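# Carry the red-ball tray to the other bench

## Task

Transfer the tray holding the red balls onto the second bench, making sure no ball has left the tray when you are done.

## Robot and tools

The cell has six i2rt Big YAM arms, arm1 to arm6, and each one ends in a five-fingered right hand. Arms 1, 5 and 3 stand along y about +0.55 (x = -0.597, +0.095, +0.523). Arms 4, 2 and 6 stand along y about -0.55 (x = -0.522, -0.102, +0.599). Their feet sit at z of roughly 1.02 to 1.09 m. Those on the +y side face -y and those on the -y side face +y. A hand reaches about 1.07 m out from its joint1 axis.

FRAME. There is one scene frame, in metres, with its origin on the floor and +z pointing up. The hand point lies 0.045 m in front of the palm. In that point's own axes, +z runs along the straight fingers, +y leaves the palm face, and +x crosses the palm toward the little finger. The straight fingers extend 0.06 to 0.07 m past the point. A bracket on the little-finger side of the wrist sticks out and can strike things. Each wrist camera sits on the little-finger side and looks at the hand point. With joint6 near -1.3 its image is upright. cam_high is a fixed overhead camera.

move. The arguments are optional keys arm1 to arm6, one object per arm, plus cameras. Any arm you omit gets no new command, but it may still be driving toward an older one. An arm's object can hold the following:
- joints: absolute targets keyed by name. joint1_rad is -2.879 to 2.879 and is base yaw, counter-clockwise positive. joint2_rad is 0 to 3.141 and is the shoulder. joint3_rad is 0 to 3.019 and is the elbow. joint4_rad is -1.692 to 1.57 and pitches the hand, positive lifting the fingers. joint5_rad is -1.57 to 1.57 and swings the hand sideways. joint6_rad is -2.094 to 2.094 and rolls the hand. All of these are in radians. The finger keys are hand_little, hand_ring, hand_middle, hand_index, hand_thumb_bend and hand_thumb_turn, each from -1 to 1. +1 means open or straight (for the thumb turn, +1 is beside the palm), and -1 means curled (for the thumb turn, -1 is facing the fingers). hand_force_limit runs -1 to 1 and maps to a stopping force of about 0 to 10 N, or 15 N on the thumb. hand_speed runs -0.96 to 1, and full speed starts at +0.48.
- target: one list of 7 numbers [x, y, z, qw, qx, qy, qz]. It is an absolute pose of the hand point in the scene frame, in metres with a unit quaternion, written the way the result line hand prints it. The hand follows a straight line from its current hand_target to that pose. If you send target, joints may only hold the finger keys and the two settings, or the call is rejected.
- speed: the peak straight-line speed for target, in m/s, from 0.002 to 4.3 with 0.25 as default. Rotation is capped at twice this value in rad/s.
- min_time_s: 0.1 to 8 s. It is the shortest time that arm's joint motions may take, and it belongs with joints.

cameras is a list of names drawn from arm1_cam_wrist ... arm6_cam_wrist, cam_high, or "all". An empty list returns no images. A move with no arms prints the full state and every image. Every motion in one call begins together. Hand paths in a call all end together, and none runs beyond 10 s. No call lasts longer than 15 s.

wait: seconds from 0 to 10, plus an optional cameras list. It commands nothing. zoom_image: camera, and region [x0, y0, x1, y1] in pixels of that camera's most recent image. The region is at most 504 by 504, with the origin at the top-left. show_instructions shows the reference pages. finished_scene (scene 1 is optional) ends the scene for good, so the tray and balls must already be resting correctly.

RESULTS. The move line names the arms that received commands. "as last shown" marks an arm that was not commanded this time. hand gives the measured pose, which is less accurate at long reach. hand_target is the pose the current joint targets would give. joint_positions lists the arm joints, then the fingers on their -1..1 scale, then the two settings. Joint velocities are in rad/s, and "within noise" means the arm is still. Joint torques are in N m, and values 3 and 4 wrap around at ±28.

Status words:
- done: within 1 cm and 2 degrees.
- off_target: at rest but not on target, possibly still pushing.
- time_out: a stop; on_its_own then shows the target that is still held.
- "joint command not followed" or "pose unreachable": the safety check is holding back the arm's targets.
- not_followed: the hand target was discarded.

hand_stopped_by gives one word per motor, in the order little, ring, middle, index, thumb_bend, thumb_turn. The word is moving, target, force, stalled or fault. The *_load_n values are in N at the fingertip, positive when the finger is pushed open. A grip that has gone slack shows as loads close to 0. MOTOR HOT and OVER-TEMPERATURE FAULT lines warn that a motor is overheating. When a stop ends, resend the targets that were not reached.

GRIPPING. A finger motor only starts when its target changes by 0.002 or more. It halts when it reaches the target or when its load hits hand_force_limit, and then it locks. To grip harder, raise the limit and send a target that is more closed than the reading. For a gentle closure use hand_speed -0.94 or lower. At the start the limit is 0 and the speed is -0.8, which is slow. With the thumb turned fully in front of the palm, the hand can wrap objects about 0.035 to 0.065 m thick, or handles down to 0.025 m.

CAUTIONS. The arms keep pushing after contact, and a hand path does not steer around obstacles or other arms. Joint-space moves can swing wide and fast. A straight or loaded arm can overshoot by up to about 30 degrees. Never let two robots press against each other, and never close a hand on another robot's fingers. Either can end the scene. Keep the tray level and move it gently so no ball rolls off. Nothing may leave the work area or reach the floor. Set things down without any drop, even a few millimetres, and do not release anything that is still moving. Avoid slamming into fixed objects and avoid straining the fingers. Holding a stretched-out pose or pushing toward an unreachable pose heats the motors. The state keeps advancing between calls, with each arm holding its last command.

Each tool is called after ">>>" as name(argument=value, ...) on one line, values as JSON.

Reference images:

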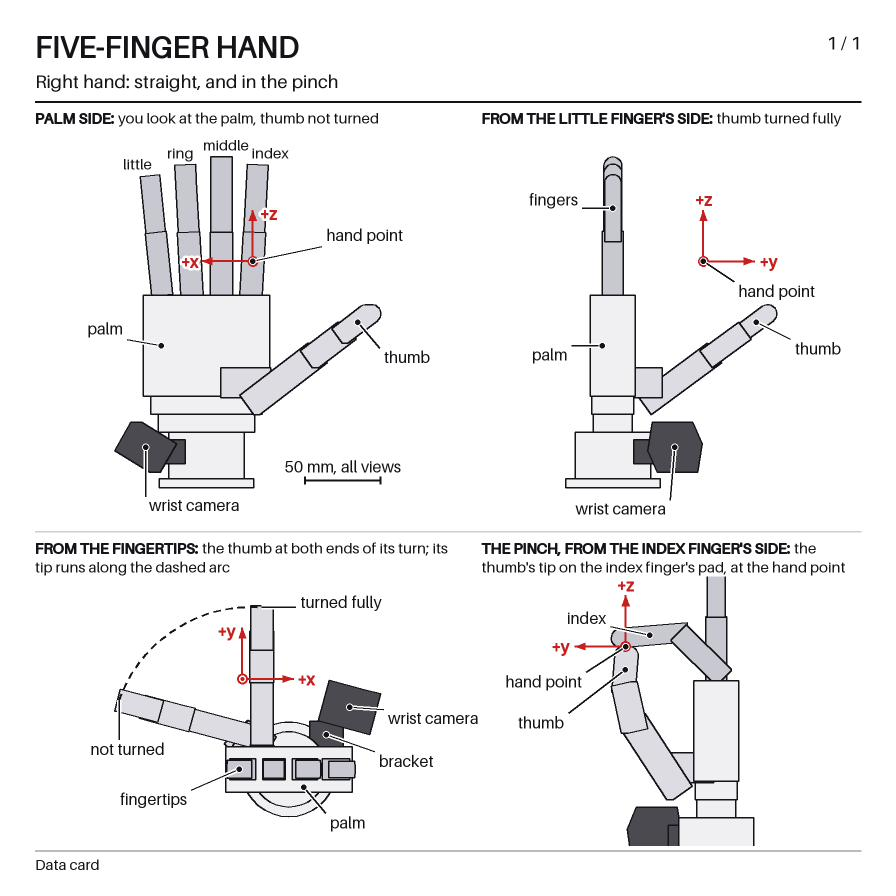

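## Session

>>> move()

Scene clock: 0.00 s.
Joint torques (N m): no reading
Motor temperatures (°C): arm1=[29 29 33 26 27 28] | arm2=[29 31 27 30 29 31] | arm3=[33 30 28 27 26 35] | arm4=[31 28 27 29 28 28] | arm5=[29 36 28 30 30 30] | arm6=[26 28 28 31 31 32]
Heat: arm1: hottest joint3_rad 33 °C; arm2: hottest joint2_rad 31 °C; arm3: hottest joint6_rad 35 °C; arm4: hottest joint1_rad 31 °C; arm5: hottest joint2_rad 36 °C; arm6: hottest joint6_rad 32 °C.
Joint velocities: within noise
arm1.joint_positions: joint1_rad=+0.157 joint2_rad=+0.507 joint3_rad=+1.320 joint4_rad=-1.242 joint5_rad=-0.065 joint6_rad=-1.382 hand_little=+1.000 hand_ring=+1.000 hand_middle=+1.000 hand_index=+1.000 hand_thumb_turn=+1.000 hand_thumb_bend=+1.000 hand_force_limit=+0.000 hand_speed=-0.800
arm1.joint_status: not commanded
arm1.hand_stopped_by: target,target,target,target,target,target
arm1.little_load_n: 0.0
arm1.ring_load_n: 0.0
arm1.middle_load_n: 0.0
arm1.index_load_n: 0.0
arm1.thumb_bend_load_n: 0.0
arm1.thumb_turn_load_n: 0.0
arm1.hand: x=-0.6081 y=+0.3336 z=+1.5166 quat_wxyz=(+0.295, +0.590, -0.600, +0.452) (m; scene frame)
arm1.hand_target: x=-0.6083 y=+0.3352 z=+1.5254 quat_wxyz=(+0.300, +0.587, -0.596, +0.459) (m; scene frame)
arm1.hand_status: not commanded
arm2.joint_positions: joint1_rad=-0.439 joint2_rad=+0.633 joint3_rad=+1.452 joint4_rad=-1.170 joint5_rad=+0.015 joint6_rad=-1.278 hand_little=+1.000 hand_ring=+1.000 hand_middle=+1.000 hand_index=+1.000 hand_thumb_turn=+1.000 hand_thumb_bend=+1.000 hand_force_limit=+0.000 hand_speed=-0.800
arm2.joint_status: not commanded
arm2.hand_stopped_by: target,target,target,target,target,target
arm2.little_load_n: 0.0
arm2.ring_load_n: 0.0
arm2.middle_load_n: 0.0
arm2.index_load_n: 0.0
arm2.thumb_bend_load_n: 0.0
arm2.thumb_turn_load_n: 0.0
arm2.hand: x=+0.0345 y=-0.3462 z=+1.5935 quat_wxyz=(-0.378, +0.739, +0.350, +0.434) (m; scene frame)
arm2.hand_target: x=+0.0335 y=-0.3483 z=+1.6014 quat_wxyz=(-0.383, +0.734, +0.348, +0.440) (m; scene frame)
arm2.hand_status: not commanded
arm3.joint_positions: joint1_rad=+0.060 joint2_rad=+0.645 joint3_rad=+1.351 joint4_rad=-1.208 joint5_rad=-0.095 joint6_rad=-1.018 hand_little=+1.000 hand_ring=+1.000 hand_middle=+1.000 hand_index=+1.000 hand_thumb_turn=+1.000 hand_thumb_bend=+1.000 hand_force_limit=+0.000 hand_speed=-0.800
arm3.joint_status: not commanded
arm3.hand_stopped_by: target,target,target,target,target,target
arm3.little_load_n: 0.0
arm3.ring_load_n: 0.0
arm3.middle_load_n: 0.0
arm3.index_load_n: 0.0
arm3.thumb_bend_load_n: 0.0
arm3.thumb_turn_load_n: 0.0
arm3.hand: x=+0.5279 y=+0.2895 z=+1.5665 quat_wxyz=(+0.190, +0.472, -0.717, +0.476) (m; scene frame)
arm3.hand_target: x=+0.5278 y=+0.2899 z=+1.5768 quat_wxyz=(+0.195, +0.469, -0.712, +0.484) (m; scene frame)
arm3.hand_status: not commanded
arm4.joint_positions: joint1_rad=-0.395 joint2_rad=+0.611 joint3_rad=+1.319 joint4_rad=-1.157 joint5_rad=+0.279 joint6_rad=-1.424 hand_little=+1.000 hand_ring=+1.000 hand_middle=+1.000 hand_index=+1.000 hand_thumb_turn=+1.000 hand_thumb_bend=+1.000 hand_force_limit=+0.000 hand_speed=-0.800
arm4.joint_status: not commanded
arm4.hand_stopped_by: target,target,target,target,target,target
arm4.little_load_n: 0.0
arm4.ring_load_n: 0.0
arm4.middle_load_n: 0.0
arm4.index_load_n: 0.0
arm4.thumb_bend_load_n: 0.0
arm4.thumb_turn_load_n: 0.0
arm4.hand: x=-0.3282 y=-0.3663 z=+1.5993 quat_wxyz=(-0.228, +0.768, +0.348, +0.487) (m; scene frame)
arm4.hand_target: x=-0.3288 y=-0.3677 z=+1.6081 quat_wxyz=(-0.233, +0.764, +0.344, +0.493) (m; scene frame)
arm4.hand_status: not commanded
arm5.joint_positions: joint1_rad=+0.135 joint2_rad=+0.581 joint3_rad=+1.454 joint4_rad=-1.400 joint5_rad=+0.243 joint6_rad=-1.360 hand_little=+1.000 hand_ring=+1.000 hand_middle=+1.000 hand_index=+1.000 hand_thumb_turn=+1.000 hand_thumb_bend=+1.000 hand_force_limit=+0.000 hand_speed=-0.800
arm5.joint_status: not commanded
arm5.hand_stopped_by: target,target,target,target,target,target
arm5.little_load_n: 0.0
arm5.ring_load_n: 0.0
arm5.middle_load_n: 0.0
arm5.index_load_n: 0.0
arm5.thumb_bend_load_n: 0.0
arm5.thumb_turn_load_n: 0.0
arm5.hand: x=+0.0172 y=+0.3566 z=+1.5583 quat_wxyz=(+0.365, +0.541, -0.674, +0.347) (m; scene frame)
arm5.hand_target: x=+0.0169 y=+0.3579 z=+1.5682 quat_wxyz=(+0.370, +0.535, -0.671, +0.356) (m; scene frame)
arm5.hand_status: not commanded
arm6.joint_positions: joint1_rad=-0.234 joint2_rad=+0.617 joint3_rad=+1.415 joint4_rad=-1.189 joint5_rad=+0.058 joint6_rad=-1.321 hand_little=+1.000 hand_ring=+1.000 hand_middle=+1.000 hand_index=+1.000 hand_thumb_turn=+1.000 hand_thumb_bend=+1.000 hand_force_limit=+0.000 hand_speed=-0.800
arm6.joint_status: not commanded
arm6.hand_stopped_by: target,target,target,target,target,target
arm6.little_load_n: 0.0
arm6.ring_load_n: 0.0
arm6.middle_load_n: 0.0
arm6.index_load_n: 0.0
arm6.thumb_bend_load_n: 0.0
arm6.thumb_turn_load_n: 0.0
arm6.hand: x=+0.6998 y=-0.3152 z=+1.5986 quat_wxyz=(-0.386, +0.707, +0.432, +0.406) (m; scene frame)
arm6.hand_target: x=+0.6993 y=-0.3171 z=+1.6089 quat_wxyz=(-0.393, +0.702, +0.428, +0.413) (m; scene frame)
arm6.hand_status: not commanded
pictures: arm1_cam_wrist, arm2_cam_wrist, arm3_cam_wrist, arm4_cam_wrist, arm5_cam_wrist, arm6_cam_wrist, cam_high

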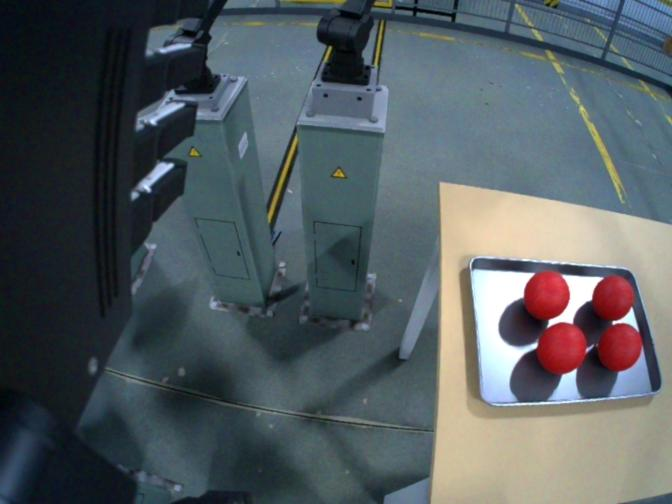

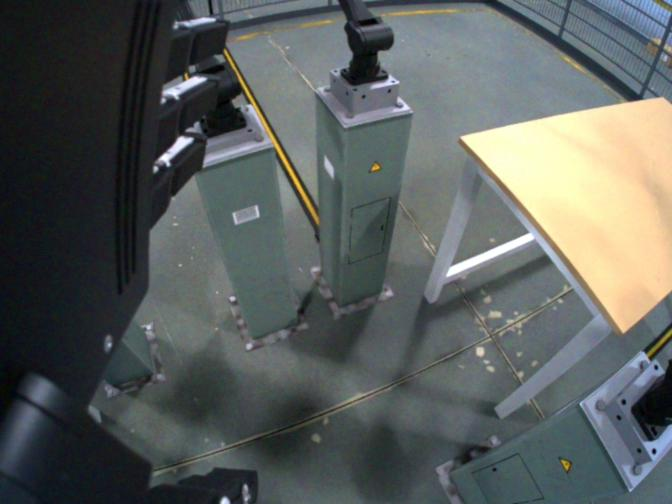

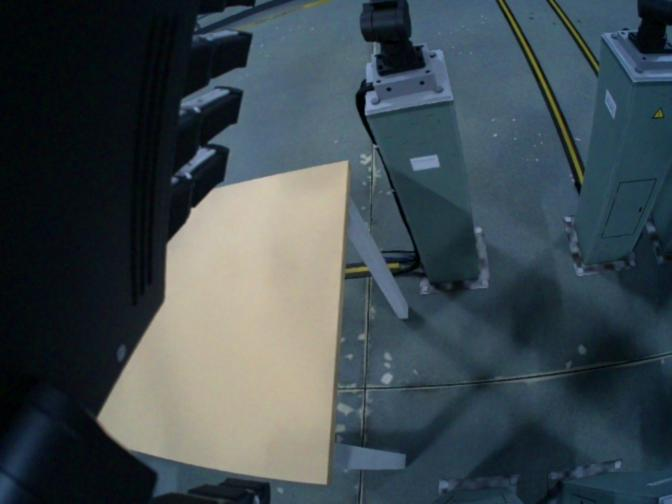

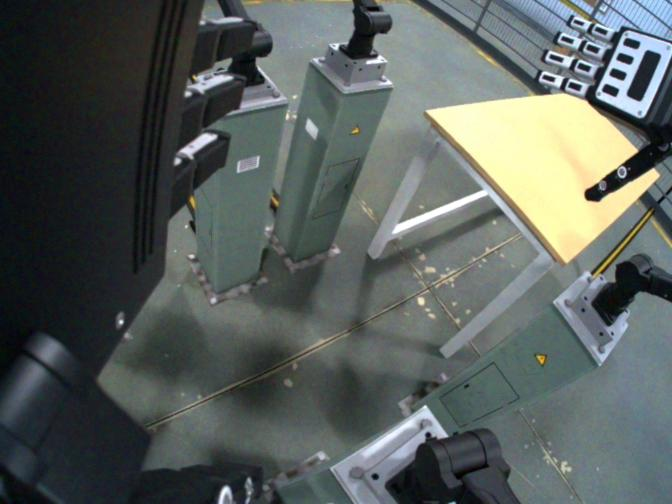

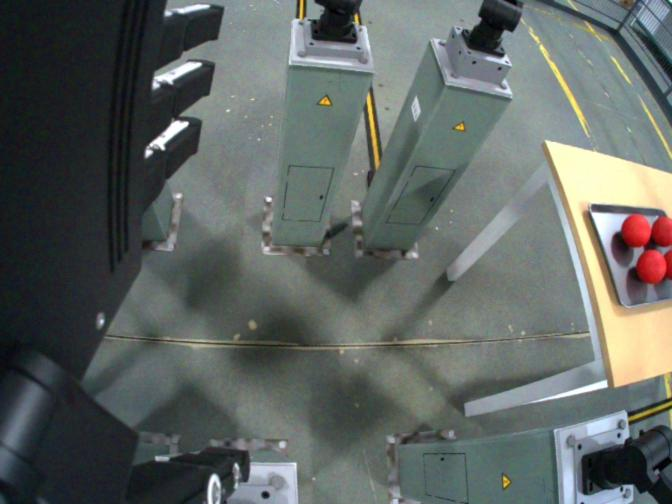

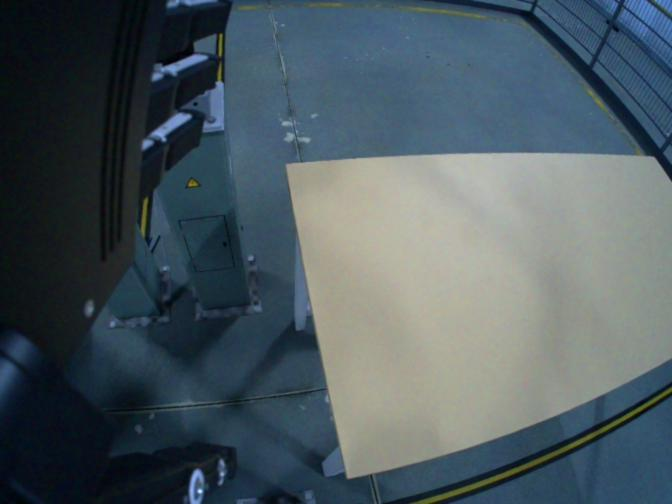

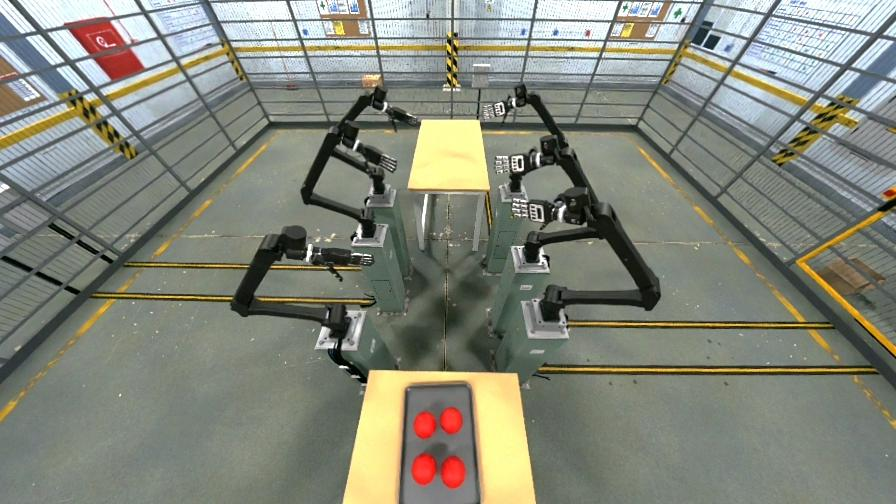

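>>> zoom_image(camera="arm1_cam_wrist", region=[420, 180, 672, 440])

>>> zoom_image(camera="cam_high", region=[330, 354, 560, 504])

>>> zoom_image(camera="cam_high", region=[360, 80, 540, 220])

Scaled by 1.938 from the camera's image (finer frame: 960x720).

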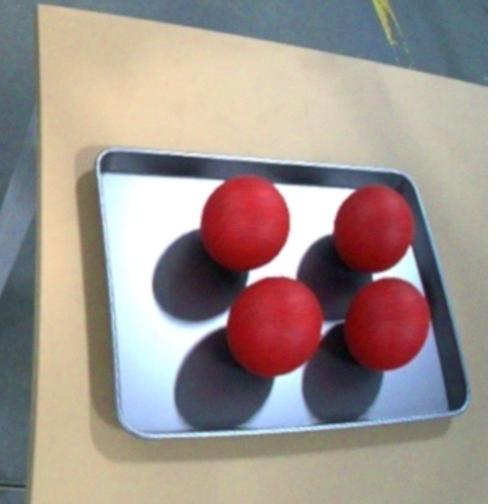

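Scaled by 2.191.

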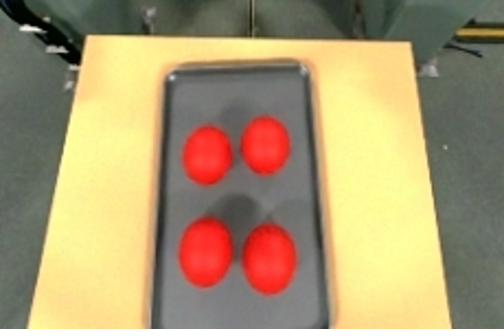

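Scaled by 2.800.

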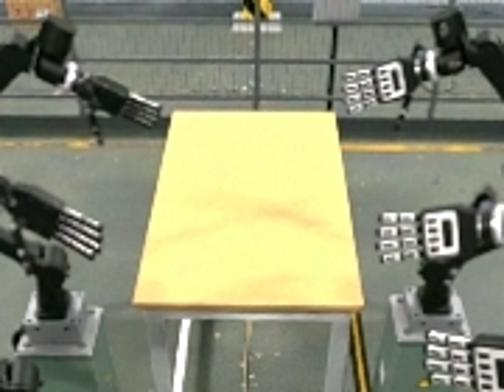

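>>> move(arm1={"target": [-1.12, 0.32, 1.2, 0, 0, 0.7071, -0.7071], "speed": 0.25, "joints": {"hand_thumb_turn": -1}}, arm4={"target": [-1.17, -0.32, 1.2, 0.7071, -0.7071, 0, 0], "speed": 0.25, "joints": {"hand_thumb_turn": -1}}, cameras=["arm1_cam_wrist", "arm4_cam_wrist", "cam_high"])

Scene clock: 304.97 s.
Joint torques (N m): arm1=[-0.91 -16.91 10.73 0.2 -1.15 0.08] | arm2=[-0.5 3.19 9.96 2.22 0.06 0.02] | arm3=[0.97 1.61 9.43 2.69 -0.08 -0.05] | arm4=[-0.85 -21.66 7.51 2.1 0.99 -0.01] | arm5=[-0.32 2.73 9.05 2.15 0.05 -0.11] | arm6=[-1.14 1.85 8.24 1.8 0.06 0]
Motor temperatures (°C): arm1=[27 29 40 25 27 27] | arm2=[29 29 37 29 28 29] | arm3=[31 28 35 27 25 33] | arm4=[29 28 37 28 28 26] | arm5=[29 34 35 29 28 28] | arm6=[26 26 36 30 29 30]
Heat: arm1: hottest joint3_rad 40 °C; arm2: hottest joint3_rad 37 °C; arm3: hottest joint3_rad 35 °C; arm4: hottest joint3_rad 37 °C; arm5: hottest joint3_rad 35 °C; arm6: hottest joint3_rad 36 °C.
move: arm1 off_target; arm4 moving
Joint velocities: arm1=[within noise] | arm2=[within noise] | arm3=[within noise] | arm4=[0.024 0.005 -0.037 0.129 -0.037 -0.037] | arm5=[within noise] | arm6=[within noise]
arm1.joint_positions: joint1_rad=-1.454 joint2_rad=+1.974 joint3_rad=+1.573 joint4_rad=-1.514 joint5_rad=-1.568 joint6_rad=-1.894 hand_little=+1.000 hand_ring=+1.000 hand_middle=+1.000 hand_index=+1.000 hand_thumb_turn=-1.000 hand_thumb_bend=+1.000 hand_force_limit=+0.000 hand_speed=-0.800
arm1.joint_status: all done
arm1.hand_stopped_by: target,target,target,target,target,target
arm1.little_load_n: 0.0
arm1.ring_load_n: 0.0
arm1.middle_load_n: 0.0
arm1.index_load_n: 0.0
arm1.thumb_bend_load_n: 0.0
arm1.thumb_turn_load_n: 0.0
arm1.hand: x=-1.1042 y=+0.3138 z=+1.1914 quat_wxyz=(-0.038, +0.026, -0.708, +0.704)
arm1.hand_target: x=-1.1148 y=+0.3162 z=+1.1976 quat_wxyz=(-0.032, +0.025, -0.706, +0.707)
arm1.hand_status: off_target (0.019 m and 5.3 deg from the pose sent, 0.602 m and 83.9 deg at the start; a joint's target at an end of its range on 175 of 248 steps)
arm2, arm3, arm5, arm6: as last shown
arm3.thumb_bend_load_n: -0.5
arm4.joint_positions: joint1_rad=+1.508 joint2_rad=+2.051 joint3_rad=+1.440 joint4_rad=-0.165 joint5_rad=+1.528 joint6_rad=+0.742 hand_little=+1.000 hand_ring=+1.000 hand_middle=+1.000 hand_index=+1.000 hand_thumb_turn=-1.000 hand_thumb_bend=+1.000 hand_force_limit=+0.000 hand_speed=-0.800
arm4.joint_status: all done
arm4.hand_stopped_by: target,target,target,target,target,target
arm4.little_load_n: 0.0
arm4.ring_load_n: 0.0
arm4.middle_load_n: -0.5
arm4.index_load_n: 0.0
arm4.thumb_bend_load_n: 0.0
arm4.thumb_turn_load_n: 0.0
arm4.hand: x=-1.1651 y=-0.3166 z=+1.1868 quat_wxyz=(-0.694, +0.720, -0.002, +0.024)
arm4.hand_target: x=-1.1633 y=-0.3168 z=+1.1959 quat_wxyz=(-0.696, +0.718, -0.005, +0.022)
arm4.hand_status: moving (0.014 m and 3.5 deg from the pose sent, 0.933 m and 90.5 deg at the start; a joint's target at an end of its range on 195 of 303 steps)
arm1_cam_wrist: T_world_to_cam=[[-0.22059, 0.03053, -0.97489, 0.90493], [0.84117, 0.51191, -0.1743, 0.98665], [0.49373, -0.8585, -0.1386, 1.09493]] pos_world=[-1.17092, 0.4073, 1.20593]
arm4_cam_wrist: T_world_to_cam=[[0.29654, 0.01821, -0.95485, 1.49178], [-0.84604, -0.45881, -0.2715, -0.80703], [-0.44303, 0.88835, -0.12065, 0.02543]] pos_world=[-1.11389, -0.42002, 1.20838]

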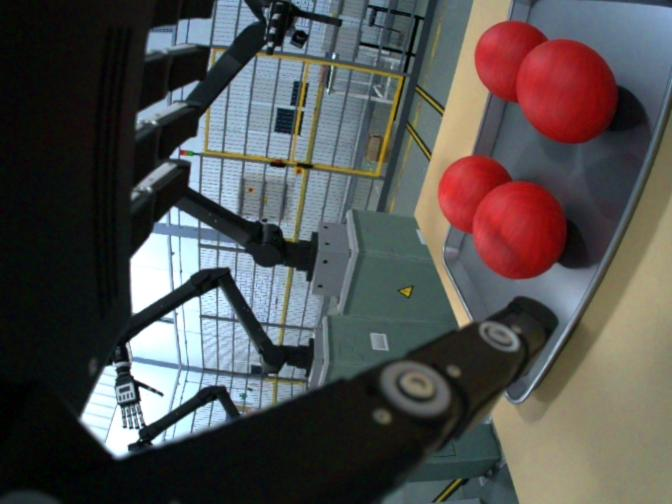

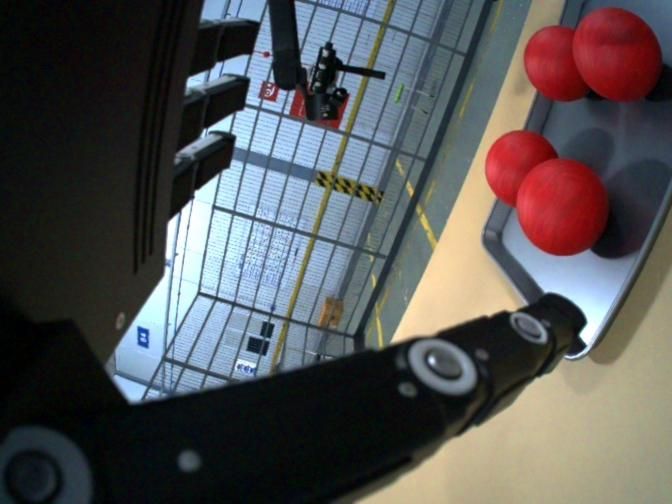

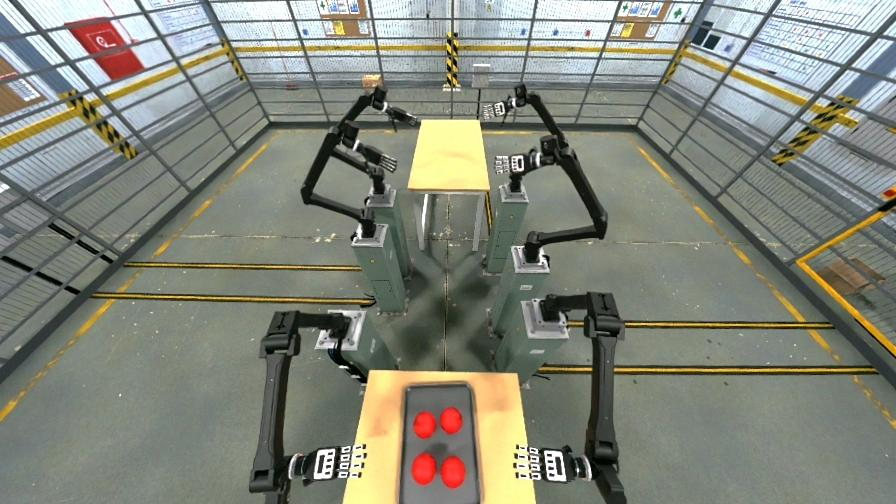

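>>> zoom_image(camera="arm1_cam_wrist", region=[400, 180, 672, 420])

>>> zoom_image(camera="arm4_cam_wrist", region=[440, 130, 672, 380])

Scaled by 1.853 from the camera's image (finer frame: 960x720).

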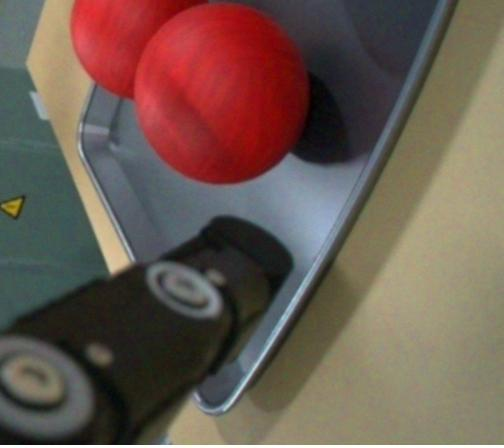

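Scaled by 2.016 from the camera's image (finer frame: 960x720).

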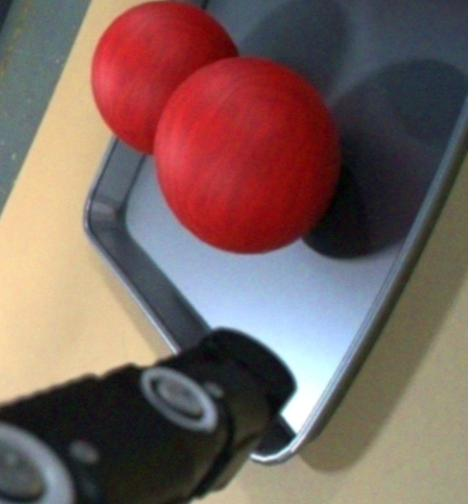

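>>> move(arm1={"target": [-1.1, 0.235, 1.04, 0, 0, 0.7548, -0.6560], "speed": 0.2, "joints": {"hand_thumb_bend": 0, "hand_little": 0.15, "hand_ring": 0.15, "hand_middle": 0.15, "hand_index": 0.15, "hand_speed": -0.3}}, arm4={"target": [-1.15, -0.235, 1.04, 0.6561, -0.7547, 0, 0], "speed": 0.2, "joints": {"hand_thumb_bend": 0, "hand_little": 0.15, "hand_ring": 0.15, "hand_middle": 0.15, "hand_index": 0.15, "hand_speed": -0.3}}, cameras=["arm1_cam_wrist", "arm4_cam_wrist", "cam_high"])

Scene clock: 397.43 s.
Joint torques (N m): arm1=[-0.03 -19.02 9.26 0.81 -0.77 -0.14] | arm2=[-0.5 3.14 9.91 2.19 0.05 0.03] | arm3=[1.79 1.32 9.35 2.39 -0.12 -0.11] | arm4=[-1.08 -18.49 6.09 2.45 0.3 0] | arm5=[-0.38 2.84 8.85 2.22 -0.01 -0.08] | arm6=[-1.14 1.85 8.24 1.8 0.06 0]
Motor temperatures (°C): arm1=[27 32 43 25 28 27] | arm2=[29 28 38 29 27 29] | arm3=[31 28 36 27 25 33] | arm4=[29 30 35 27 29 26] | arm5=[28 34 36 28 28 27] | arm6=[26 26 37 30 29 29]
Heat: arm1: hottest joint3_rad 43 °C; arm2: hottest joint3_rad 38 °C; arm3: hottest joint3_rad 36 °C; arm4: hottest joint3_rad 35 °C; arm5: hottest joint3_rad 36 °C; arm6: hottest joint3_rad 37 °C.
move: arm1 off_target; arm4 off_target
Joint velocities: within noise
arm1.joint_positions: joint1_rad=-1.311 joint2_rad=+2.254 joint3_rad=+1.595 joint4_rad=-1.352 joint5_rad=-1.568 joint6_rad=-1.954 hand_little=+0.150 hand_ring=+0.150 hand_middle=+0.150 hand_index=+0.150 hand_thumb_turn=-1.000 hand_thumb_bend=+0.000 hand_force_limit=+0.000 hand_speed=-0.300
arm1.joint_status: all done
arm1.hand_stopped_by: target,target,target,target,target,target
arm1.little_load_n: 0.0
arm1.ring_load_n: 0.0
arm1.middle_load_n: 0.0
arm1.index_load_n: 0.0
arm1.thumb_bend_load_n: 0.0
arm1.thumb_turn_load_n: 0.0
arm1.hand: x=-1.0868 y=+0.2393 z=+1.0390 quat_wxyz=(-0.101, +0.063, -0.706, +0.698)
arm1.hand_target: x=-1.0978 y=+0.2360 z=+1.0401 quat_wxyz=(-0.088, +0.077, -0.705, +0.699)
arm1.hand_status: off_target (0.014 m and 15.5 deg from the pose sent, 0.171 m and 9.3 deg at the start)
arm2, arm3, arm5, arm6: as last shown
arm2.index_load_n: 0.5
arm3.thumb_bend_load_n: 0.0
arm4.joint_positions: joint1_rad=+1.359 joint2_rad=+2.232 joint3_rad=+1.353 joint4_rad=+0.329 joint5_rad=+1.318 joint6_rad=+0.564 hand_little=+0.150 hand_ring=+0.150 hand_middle=+0.150 hand_index=+0.150 hand_thumb_turn=-1.000 hand_thumb_bend=+0.000 hand_force_limit=+0.000 hand_speed=-0.300
arm4.joint_status: all done
arm4.hand_stopped_by: target,target,target,target,target,target
arm4.little_load_n: 0.0
arm4.ring_load_n: 0.0
arm4.middle_load_n: 0.0
arm4.index_load_n: 0.0
arm4.thumb_bend_load_n: 0.0
arm4.thumb_turn_load_n: 0.0
arm4.hand: x=-1.1550 y=-0.2358 z=+1.0598 quat_wxyz=(-0.657, +0.754, -0.011, -0.010)
arm4.hand_target: x=-1.1483 y=-0.2366 z=+1.0403 quat_wxyz=(-0.655, +0.756, +0.000, -0.001)
arm4.hand_status: off_target (0.020 m and 1.7 deg from the pose sent, 0.169 m and 6.5 deg at the start)
arm1_cam_wrist: T_world_to_cam=[[-0.18587, 0.00784, -0.98254, 0.8136], [0.76571, 0.6278, -0.13984, 0.838], [0.61574, -0.77833, -0.12269, 1.09814]] pos_world=[-1.16661, 0.32224, 1.05132]
arm4_cam_wrist: T_world_to_cam=[[0.23639, -0.06949, -0.96917, 1.29107], [-0.84439, -0.50819, -0.16952, -0.91377], [-0.48075, 0.85843, -0.17881, -0.04611]] pos_world=[-1.09895, -0.33507, 1.08812]

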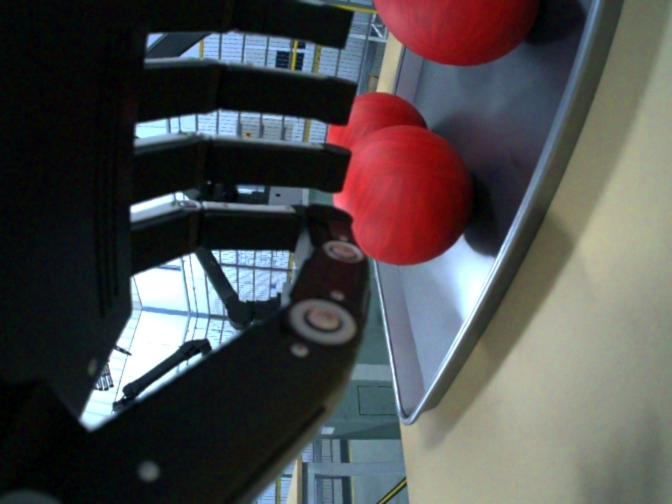

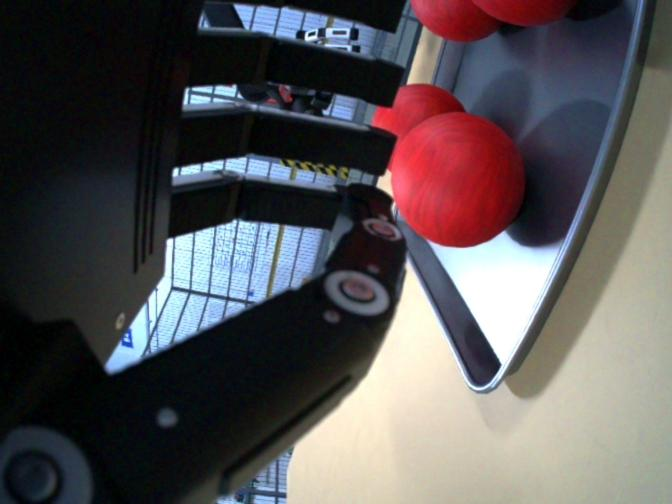

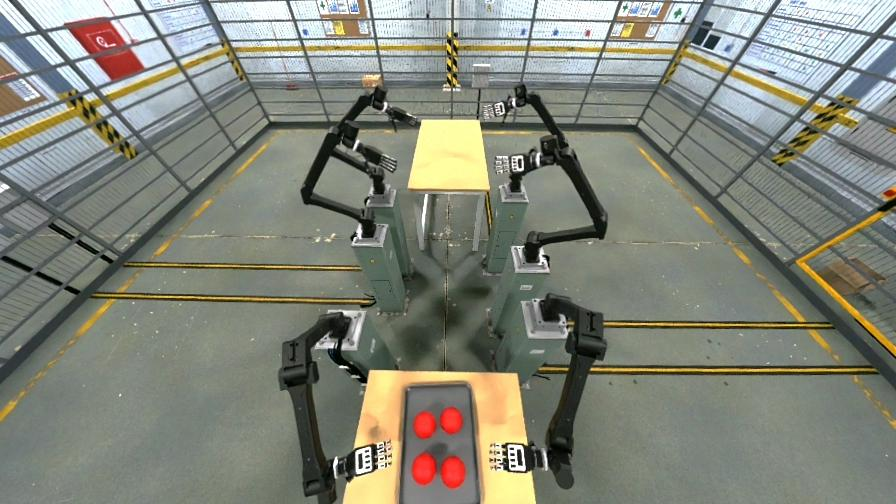

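>>> move(arm1={"target": [-1.1, 0.28, 1.12, 0, 0, 0.7548, -0.6560], "speed": 0.2})

>>> move(arm1={"joints": {"joint4_rad": 0.3, "joint5_rad": -1.34, "joint6_rad": -0.55}, "min_time_s": 3})

>>> move(arm1={"target": [-1.1, 0.235, 1.04, 0, 0, 0.7548, -0.6560], "speed": 0.15}, cameras=["arm1_cam_wrist", "cam_high"])

Scene clock: 432.40 s.
Joint torques (N m): arm1=[0.62 -17.67 7.31 2.51 -0.32 0.01] | arm2=[-0.32 3.25 9.94 2.19 0.06 0.03] | arm3=[1.32 0.91 9.26 2.69 -0.18 -0.13] | arm4=[-1.14 -18.49 6.08 2.44 0.29 0] | arm5=[-0.15 2.84 9.03 2.02 0.02 -0.07] | arm6=[-1.14 1.85 8.24 1.8 0.06 0]
Motor temperatures (°C): arm1=[27 33 40 25 28 27] | arm2=[29 28 38 29 27 29] | arm3=[31 28 36 27 25 33] | arm4=[29 33 33 27 28 26] | arm5=[28 34 36 28 27 27] | arm6=[26 26 37 29 29 29]
Heat: arm1: hottest joint3_rad 40 °C; arm2: hottest joint3_rad 38 °C; arm3: hottest joint3_rad 36 °C; arm4: hottest joint2_rad 33 °C; arm5: hottest joint3_rad 36 °C; arm6: hottest joint3_rad 37 °C.
move: arm1 done
Joint velocities: within noise
arm1.joint_positions: joint1_rad=-1.382 joint2_rad=+1.859 joint3_rad=+1.164 joint4_rad=-0.019 joint5_rad=-1.359 joint6_rad=-0.683 hand_little=+0.150 hand_ring=+0.150 hand_middle=+0.150 hand_index=+0.150 hand_thumb_turn=-1.000 hand_thumb_bend=+0.000 hand_force_limit=+0.000 hand_speed=-0.300
arm1.joint_status: not commanded
arm1.hand_stopped_by: target,target,target,target,target,target
arm1.little_load_n: 0.0
arm1.ring_load_n: 0.0
arm1.middle_load_n: 0.0
arm1.index_load_n: 0.0
arm1.thumb_bend_load_n: 0.0
arm1.thumb_turn_load_n: 0.0
arm1.hand: x=-1.1010 y=+0.2827 z=+1.1131 quat_wxyz=(-0.006, -0.007, -0.755, +0.656)
arm1.hand_target: x=-1.1010 y=+0.2799 z=+1.1197 quat_wxyz=(+0.001, -0.002, -0.755, +0.656)
arm1.hand_status: done (0.007 m and 1.0 deg from the pose sent, 0.092 m and 15.5 deg at the start)
arm2, arm3, arm4, arm5, arm6: as last shown
arm2.index_load_n: 0.0
arm4.thumb_bend_load_n: 0.5
arm6.index_load_n: -0.5
pictures: none

Scene clock: 435.83 s.
Joint torques (N m): arm1=[0.32 -17.73 7.43 2.67 -0.16 0.05] | arm2=[-0.26 3.14 9.94 2.21 0.06 0.03] | arm3=[1.44 1.26 9.4 2.28 -0.12 -0.07] | arm4=[-1.14 -18.49 6.06 2.45 0.3 0] | arm5=[0.03 2.84 9.24 2.04 0.06 -0.13] | arm6=[-1.14 1.85 8.24 1.8 0.06 0]
Motor temperatures (°C): arm1=[27 33 40 25 27 27] | arm2=[29 28 38 29 27 29] | arm3=[31 28 36 27 25 33] | arm4=[29 33 33 27 28 26] | arm5=[28 34 36 28 27 27] | arm6=[26 26 37 29 29 29]
Heat: arm1: hottest joint3_rad 40 °C; arm2: hottest joint3_rad 38 °C; arm3: hottest joint3_rad 36 °C; arm4: hottest joint2_rad 33 °C; arm5: hottest joint3_rad 36 °C; arm6: hottest joint3_rad 37 °C.
move: arm1 done
Joint velocities: within noise
arm1.joint_positions: joint1_rad=-1.382 joint2_rad=+1.859 joint3_rad=+1.164 joint4_rad=+0.280 joint5_rad=-1.346 joint6_rad=-0.554 hand_little=+0.150 hand_ring=+0.150 hand_middle=+0.150 hand_index=+0.150 hand_thumb_turn=-1.000 hand_thumb_bend=+0.000 hand_force_limit=+0.000 hand_speed=-0.300
arm1.joint_status: all done
arm1.hand_stopped_by: target,target,target,target,target,target
arm1.little_load_n: 0.0
arm1.ring_load_n: 0.0
arm1.middle_load_n: 0.0
arm1.index_load_n: 0.0
arm1.thumb_bend_load_n: 0.0
arm1.thumb_turn_load_n: 0.0
arm1.hand: x=-1.1317 y=+0.2765 z=+1.1361 quat_wxyz=(+0.066, +0.039, -0.738, +0.671)
arm1.hand_target: x=-1.1312 y=+0.2736 z=+1.1439 quat_wxyz=(+0.073, +0.044, -0.736, +0.671)
arm1.hand_status: not commanded
arm2, arm3, arm4, arm5, arm6: as last shown
arm4.thumb_bend_load_n: 0.0
arm6.little_load_n: 0.5
arm6.index_load_n: 0.0
pictures: none

Scene clock: 437.43 s.
Joint torques (N m): arm1=[-0.03 -15.79 6.63 2.74 -0.23 0.04] | arm2=[-0.44 3.25 9.98 2.21 0.06 0.03] | arm3=[1.9 1.08 9.29 2.54 -0.12 -0.05] | arm4=[-1.14 -18.49 6.09 2.44 0.29 0] | arm5=[-0.15 3.02 8.9 2.24 0.04 -0.11] | arm6=[-1.14 1.85 8.25 1.8 0.06 0]
Motor temperatures (°C): arm1=[27 33 40 25 27 27] | arm2=[29 28 38 29 27 29] | arm3=[31 28 36 27 25 33] | arm4=[29 33 33 27 28 26] | arm5=[28 34 36 28 27 27] | arm6=[26 26 37 29 29 29]
Heat: arm1: hottest joint3_rad 40 °C; arm2: hottest joint3_rad 38 °C; arm3: hottest joint3_rad 36 °C; arm4: hottest joint2_rad 33 °C; arm5: hottest joint3_rad 36 °C; arm6: hottest joint3_rad 37 °C.
move: arm1 done
Joint velocities: within noise
arm1.joint_positions: joint1_rad=-1.297 joint2_rad=+2.000 joint3_rad=+1.122 joint4_rad=+0.347 joint5_rad=-1.293 joint6_rad=-0.517 hand_little=+0.150 hand_ring=+0.150 hand_middle=+0.150 hand_index=+0.150 hand_thumb_turn=-1.000 hand_thumb_bend=+0.000 hand_force_limit=+0.000 hand_speed=-0.300
arm1.joint_status: not commanded
arm1.hand_stopped_by: target,target,target,target,target,target
arm1.little_load_n: 0.0
arm1.ring_load_n: -0.5
arm1.middle_load_n: 0.0
arm1.index_load_n: 0.0
arm1.thumb_bend_load_n: 0.0
arm1.thumb_turn_load_n: 0.0
arm1.hand: x=-1.0978 y=+0.2369 z=+1.0462 quat_wxyz=(+0.001, +0.004, -0.755, +0.656)
arm1.hand_target: x=-1.0985 y=+0.2353 z=+1.0404 quat_wxyz=(+0.000, +0.001, -0.756, +0.655)
arm1.hand_status: done (0.007 m and 0.5 deg from the pose sent, 0.109 m and 9.2 deg at the start)
arm2, arm3, arm4, arm5, arm6: as last shown
arm3.thumb_bend_load_n: -0.5
arm6.little_load_n: 0.0
arm1_cam_wrist: T_world_to_cam=[[-0.24022, 0.18024, -0.95384, 0.68814], [0.87749, 0.46049, -0.13397, 1.00509], [0.41509, -0.86917, -0.26877, 1.0581]] pos_world=[-1.15587, 0.3328, 1.07542]

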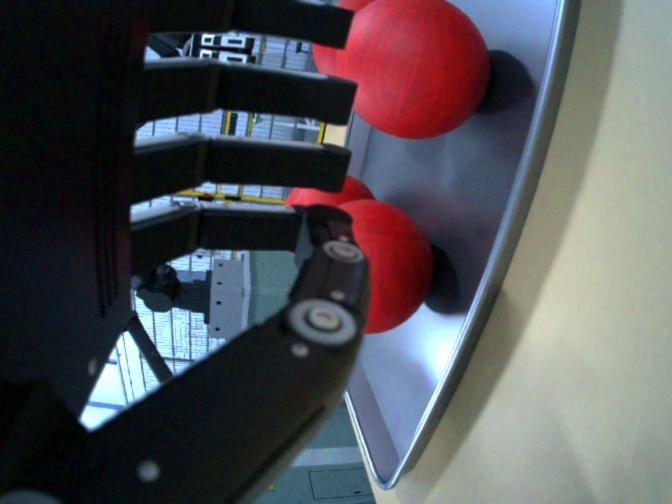

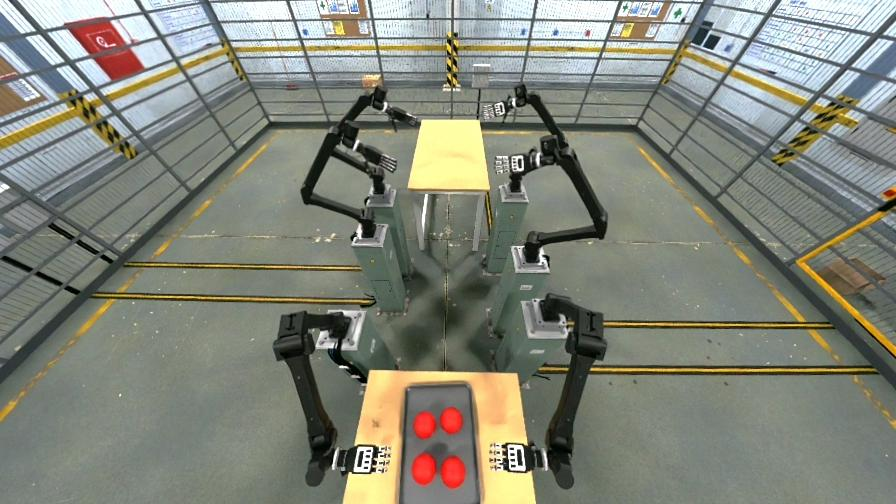

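>>> move(arm2={"target": [-0.60, 0.007, 1.08, 0.856, -0.09, -0.502, 0.086], "speed": 0.3}, cameras=["arm2_cam_wrist", "cam_high"])

Scene clock: 506.37 s.
Joint torques (N m): arm1=[0.32 -15.68 6.86 2.85 -0.22 0.06] | arm2=[-0.21 -11.93 7.58 2.35 0.17 0.21] | arm3=[1.26 1.08 9.37 2.67 -0.13 -0.06] | arm4=[-1.2 -18.55 6.08 2.43 0.3 0] | arm5=[-0.85 2.73 9.03 2.32 0.02 -0.1] | arm6=[-1.14 1.85 8.24 1.8 0.06 0]
Motor temperatures (°C): arm1=[27 35 37 25 26 27] | arm2=[29 28 38 29 27 28] | arm3=[30 28 36 27 25 32] | arm4=[29 34 32 27 28 25] | arm5=[28 33 36 28 27 27] | arm6=[26 26 37 29 29 29]
Heat: arm1: hottest joint3_rad 37 °C; arm2: hottest joint3_rad 38 °C; arm3: hottest joint3_rad 36 °C; arm4: hottest joint2_rad 34 °C; arm5: hottest joint3_rad 36 °C; arm6: hottest joint3_rad 37 °C.
move: arm2 off_target
Joint velocities: within noise
arm1, arm3, arm4, arm5, arm6: as last shown
arm1.ring_load_n: 0.0
arm2.joint_positions: joint1_rad=+0.506 joint2_rad=+2.360 joint3_rad=+1.251 joint4_rad=+1.564 joint5_rad=-0.826 joint6_rad=-0.905 hand_little=+1.000 hand_ring=+1.000 hand_middle=+1.000 hand_index=+1.000 hand_thumb_turn=+1.000 hand_thumb_bend=+1.000 hand_force_limit=+0.000 hand_speed=-0.800
arm2.joint_status: not commanded
arm2.hand_stopped_by: target,target,target,target,target,target
arm2.little_load_n: 0.0
arm2.ring_load_n: 0.0
arm2.middle_load_n: 0.0
arm2.index_load_n: 0.0
arm2.thumb_bend_load_n: 0.0
arm2.thumb_turn_load_n: 0.0
arm2.hand: x=-0.5959 y=+0.0054 z=+1.0836 quat_wxyz=(-0.798, +0.135, +0.583, -0.072)
arm2.hand_target: x=-0.6023 y=+0.0035 z=+1.0757 quat_wxyz=(-0.800, +0.131, +0.581, -0.079)
arm2.hand_status: off_target (0.006 m and 12.6 deg from the pose sent, 0.889 m and 116.2 deg at the start; a joint's target at an end of its range on 44 of 129 steps)
arm3.thumb_bend_load_n: 0.0
arm2_cam_wrist: T_world_to_cam=[[0.12473, 0.99059, -0.0564, 0.13156], [0.22877, -0.08402, -0.96985, 1.19215], [-0.96546, 0.10806, -0.23709, -0.20477]] pos_world=[-0.48683, -0.00803, 1.11507]

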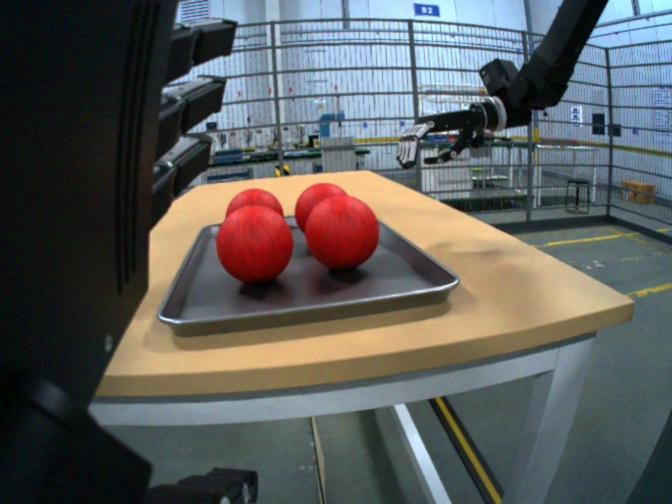

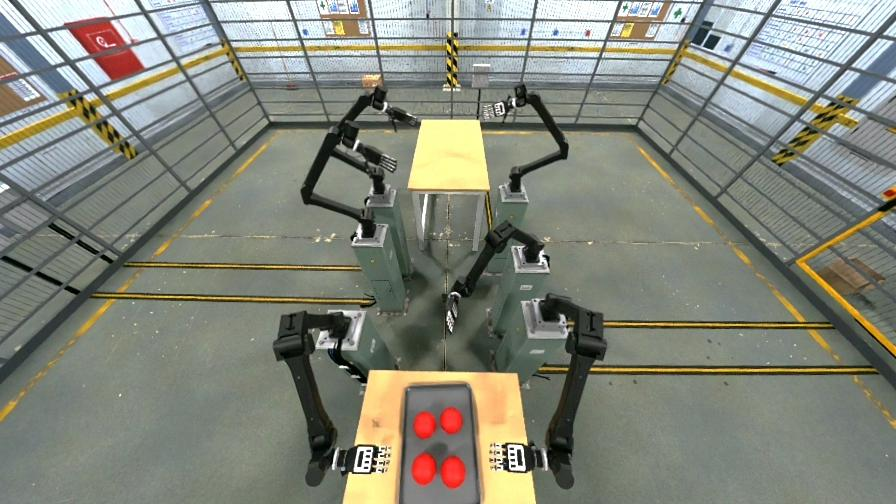

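>>> zoom_image(camera="arm2_cam_wrist", region=[140, 100, 560, 400])

Scaled by 1.200 from the camera's image (finer frame: 960x720).

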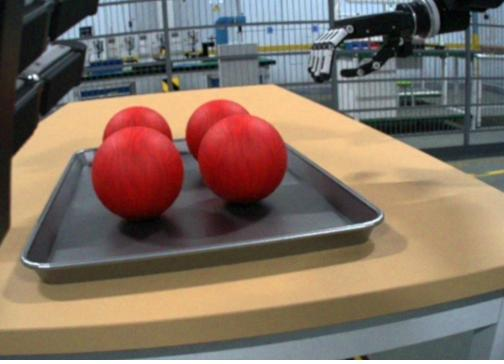

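>>> zoom_image(camera="arm2_cam_wrist", region=[380, 60, 540, 200])

>>> zoom_image(camera="arm2_cam_wrist", region=[380, 220, 500, 320])

Scaled by 3.150 from the camera's image (finer frame: 960x720).

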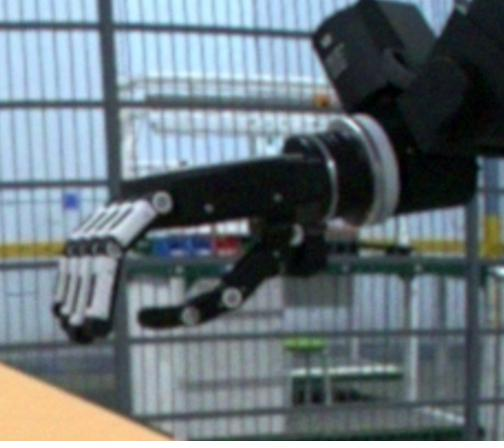

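Scaled by 4.200 from the camera's image (finer frame: 960x720).

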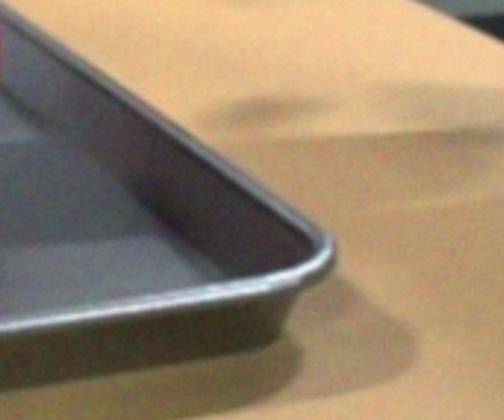

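>>> move(arm1={"target": [-1.09, 0.19, 0.985, 0, 0, 0.7548, -0.6560], "speed": 0.1, "joints": {"hand_little": 0.15, "hand_ring": 0.15, "hand_middle": 0.15, "hand_index": 0.15}}, arm4={"target": [-1.155, -0.19, 0.98, 0.6561, -0.7547, 0, 0], "speed": 0.1}, cameras=["arm1_cam_wrist", "arm4_cam_wrist", "arm2_cam_wrist"])

Scene clock: 587.90 s.
Joint torques (N m): arm1=[0.32 -16.44 6.45 2.85 -0.11 0.06] | arm2=[-0.09 -11.81 7.6 2.37 0.16 0.17] | arm3=[1.9 0.38 9.55 2.51 -0.11 -0.1] | arm4=[-1.14 -18.84 8.57 2.59 0.23 0] | arm5=[-0.21 2.67 9.09 2.04 0.03 -0.11] | arm6=[-1.14 1.85 8.24 1.8 0.06 0]
Motor temperatures (°C): arm1=[27 35 36 25 26 27] | arm2=[29 33 36 29 27 28] | arm3=[30 28 36 27 25 32] | arm4=[28 34 32 27 28 25] | arm5=[28 33 37 28 27 27] | arm6=[26 26 38 29 28 29]
Heat: arm1: hottest joint3_rad 36 °C; arm2: hottest joint3_rad 36 °C; arm3: hottest joint3_rad 36 °C; arm4: hottest joint2_rad 34 °C; arm5: hottest joint3_rad 37 °C; arm6: hottest joint3_rad 38 °C.
move: arm1 done; arm4 off_target
Joint velocities: within noise
arm1.joint_positions: joint1_rad=-1.214 joint2_rad=+2.135 joint3_rad=+1.122 joint4_rad=+0.596 joint5_rad=-1.218 joint6_rad=-0.394 hand_little=+0.150 hand_ring=+0.150 hand_middle=+0.150 hand_index=+0.150 hand_thumb_turn=-1.000 hand_thumb_bend=+0.000 hand_force_limit=+0.000 hand_speed=-0.300
arm1.joint_status: all done
arm1.hand_stopped_by: target,target,target,target,target,target
arm1.little_load_n: 0.0
arm1.ring_load_n: 0.0
arm1.middle_load_n: 0.0
arm1.index_load_n: 0.0
arm1.thumb_bend_load_n: 0.0
arm1.thumb_turn_load_n: 0.0
arm1.hand: x=-1.0876 y=+0.1927 z=+0.9908 quat_wxyz=(+0.000, +0.003, -0.756, +0.655)
arm1.hand_target: x=-1.0895 y=+0.1908 z=+0.9850 quat_wxyz=(+0.001, +0.000, -0.755, +0.655)
arm1.hand_status: done (0.007 m and 0.3 deg from the pose sent, 0.077 m and 0.5 deg at the start)
arm2, arm3, arm5, arm6: as last shown
arm4.joint_positions: joint1_rad=+1.288 joint2_rad=+2.390 joint3_rad=+1.397 joint4_rad=+0.524 joint5_rad=+1.258 joint6_rad=+0.440 hand_little=+0.150 hand_ring=+0.150 hand_middle=+0.150 hand_index=+0.150 hand_thumb_turn=-1.000 hand_thumb_bend=+0.000 hand_force_limit=+0.000 hand_speed=-0.300
arm4.joint_status: not commanded
arm4.hand_stopped_by: target,target,target,target,target,target
arm4.little_load_n: 0.0
arm4.ring_load_n: -0.5
arm4.middle_load_n: 0.0
arm4.index_load_n: 0.0
arm4.thumb_bend_load_n: 0.0
arm4.thumb_turn_load_n: 0.0
arm4.hand: x=-1.1455 y=-0.1935 z=+0.9881 quat_wxyz=(-0.654, +0.757, +0.001, +0.005)
arm4.hand_target: x=-1.1540 y=-0.1913 z=+0.9805 quat_wxyz=(-0.655, +0.755, +0.000, +0.000)
arm4.hand_status: off_target (0.013 m and 0.6 deg from the pose sent, 0.092 m and 1.7 deg at the start)
pictures: arm1_cam_wrist, arm2_cam_wrist, arm4_cam_wrist
arm1_cam_wrist: T_world_to_cam=[[-0.23716, 0.1818, -0.95431, 0.64916], [0.87846, 0.45957, -0.13076, 1.00721], [0.4148, -0.86933, -0.2687, 1.00007]] pos_world=[-1.14567, 0.2885, 1.01992]
arm2_cam_wrist: T_world_to_cam=[[0.12473, 0.99059, -0.0564, 0.13156], [0.22877, -0.08402, -0.96985, 1.19215], [-0.96546, 0.10806, -0.23709, -0.20477]] pos_world=[-0.48683, -0.00803, 1.11507]
arm4_cam_wrist: T_world_to_cam=[[0.27219, -0.07793, -0.95908, 1.2517], [-0.83822, -0.50867, -0.19655, -0.86262], [-0.47254, 0.85742, -0.20378, -0.05678]] pos_world=[-1.0906, -0.29256, 1.01936]

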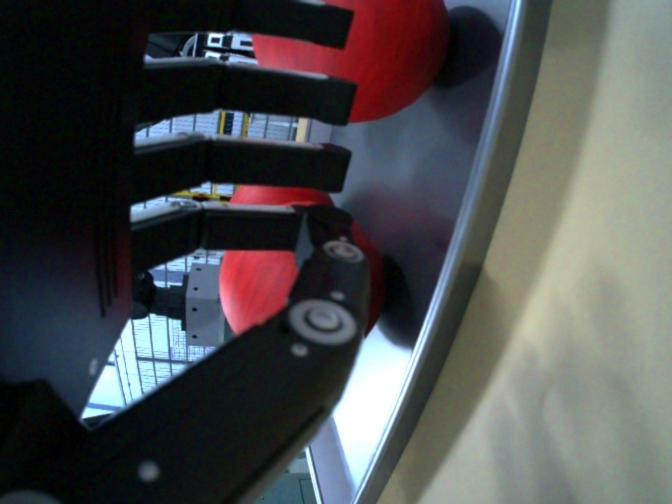

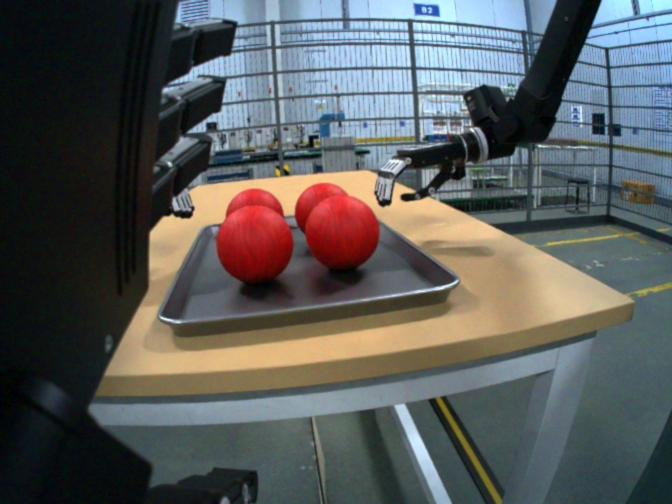

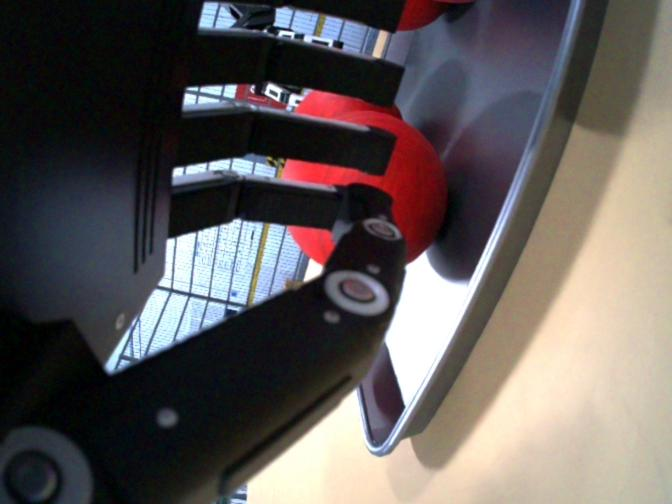

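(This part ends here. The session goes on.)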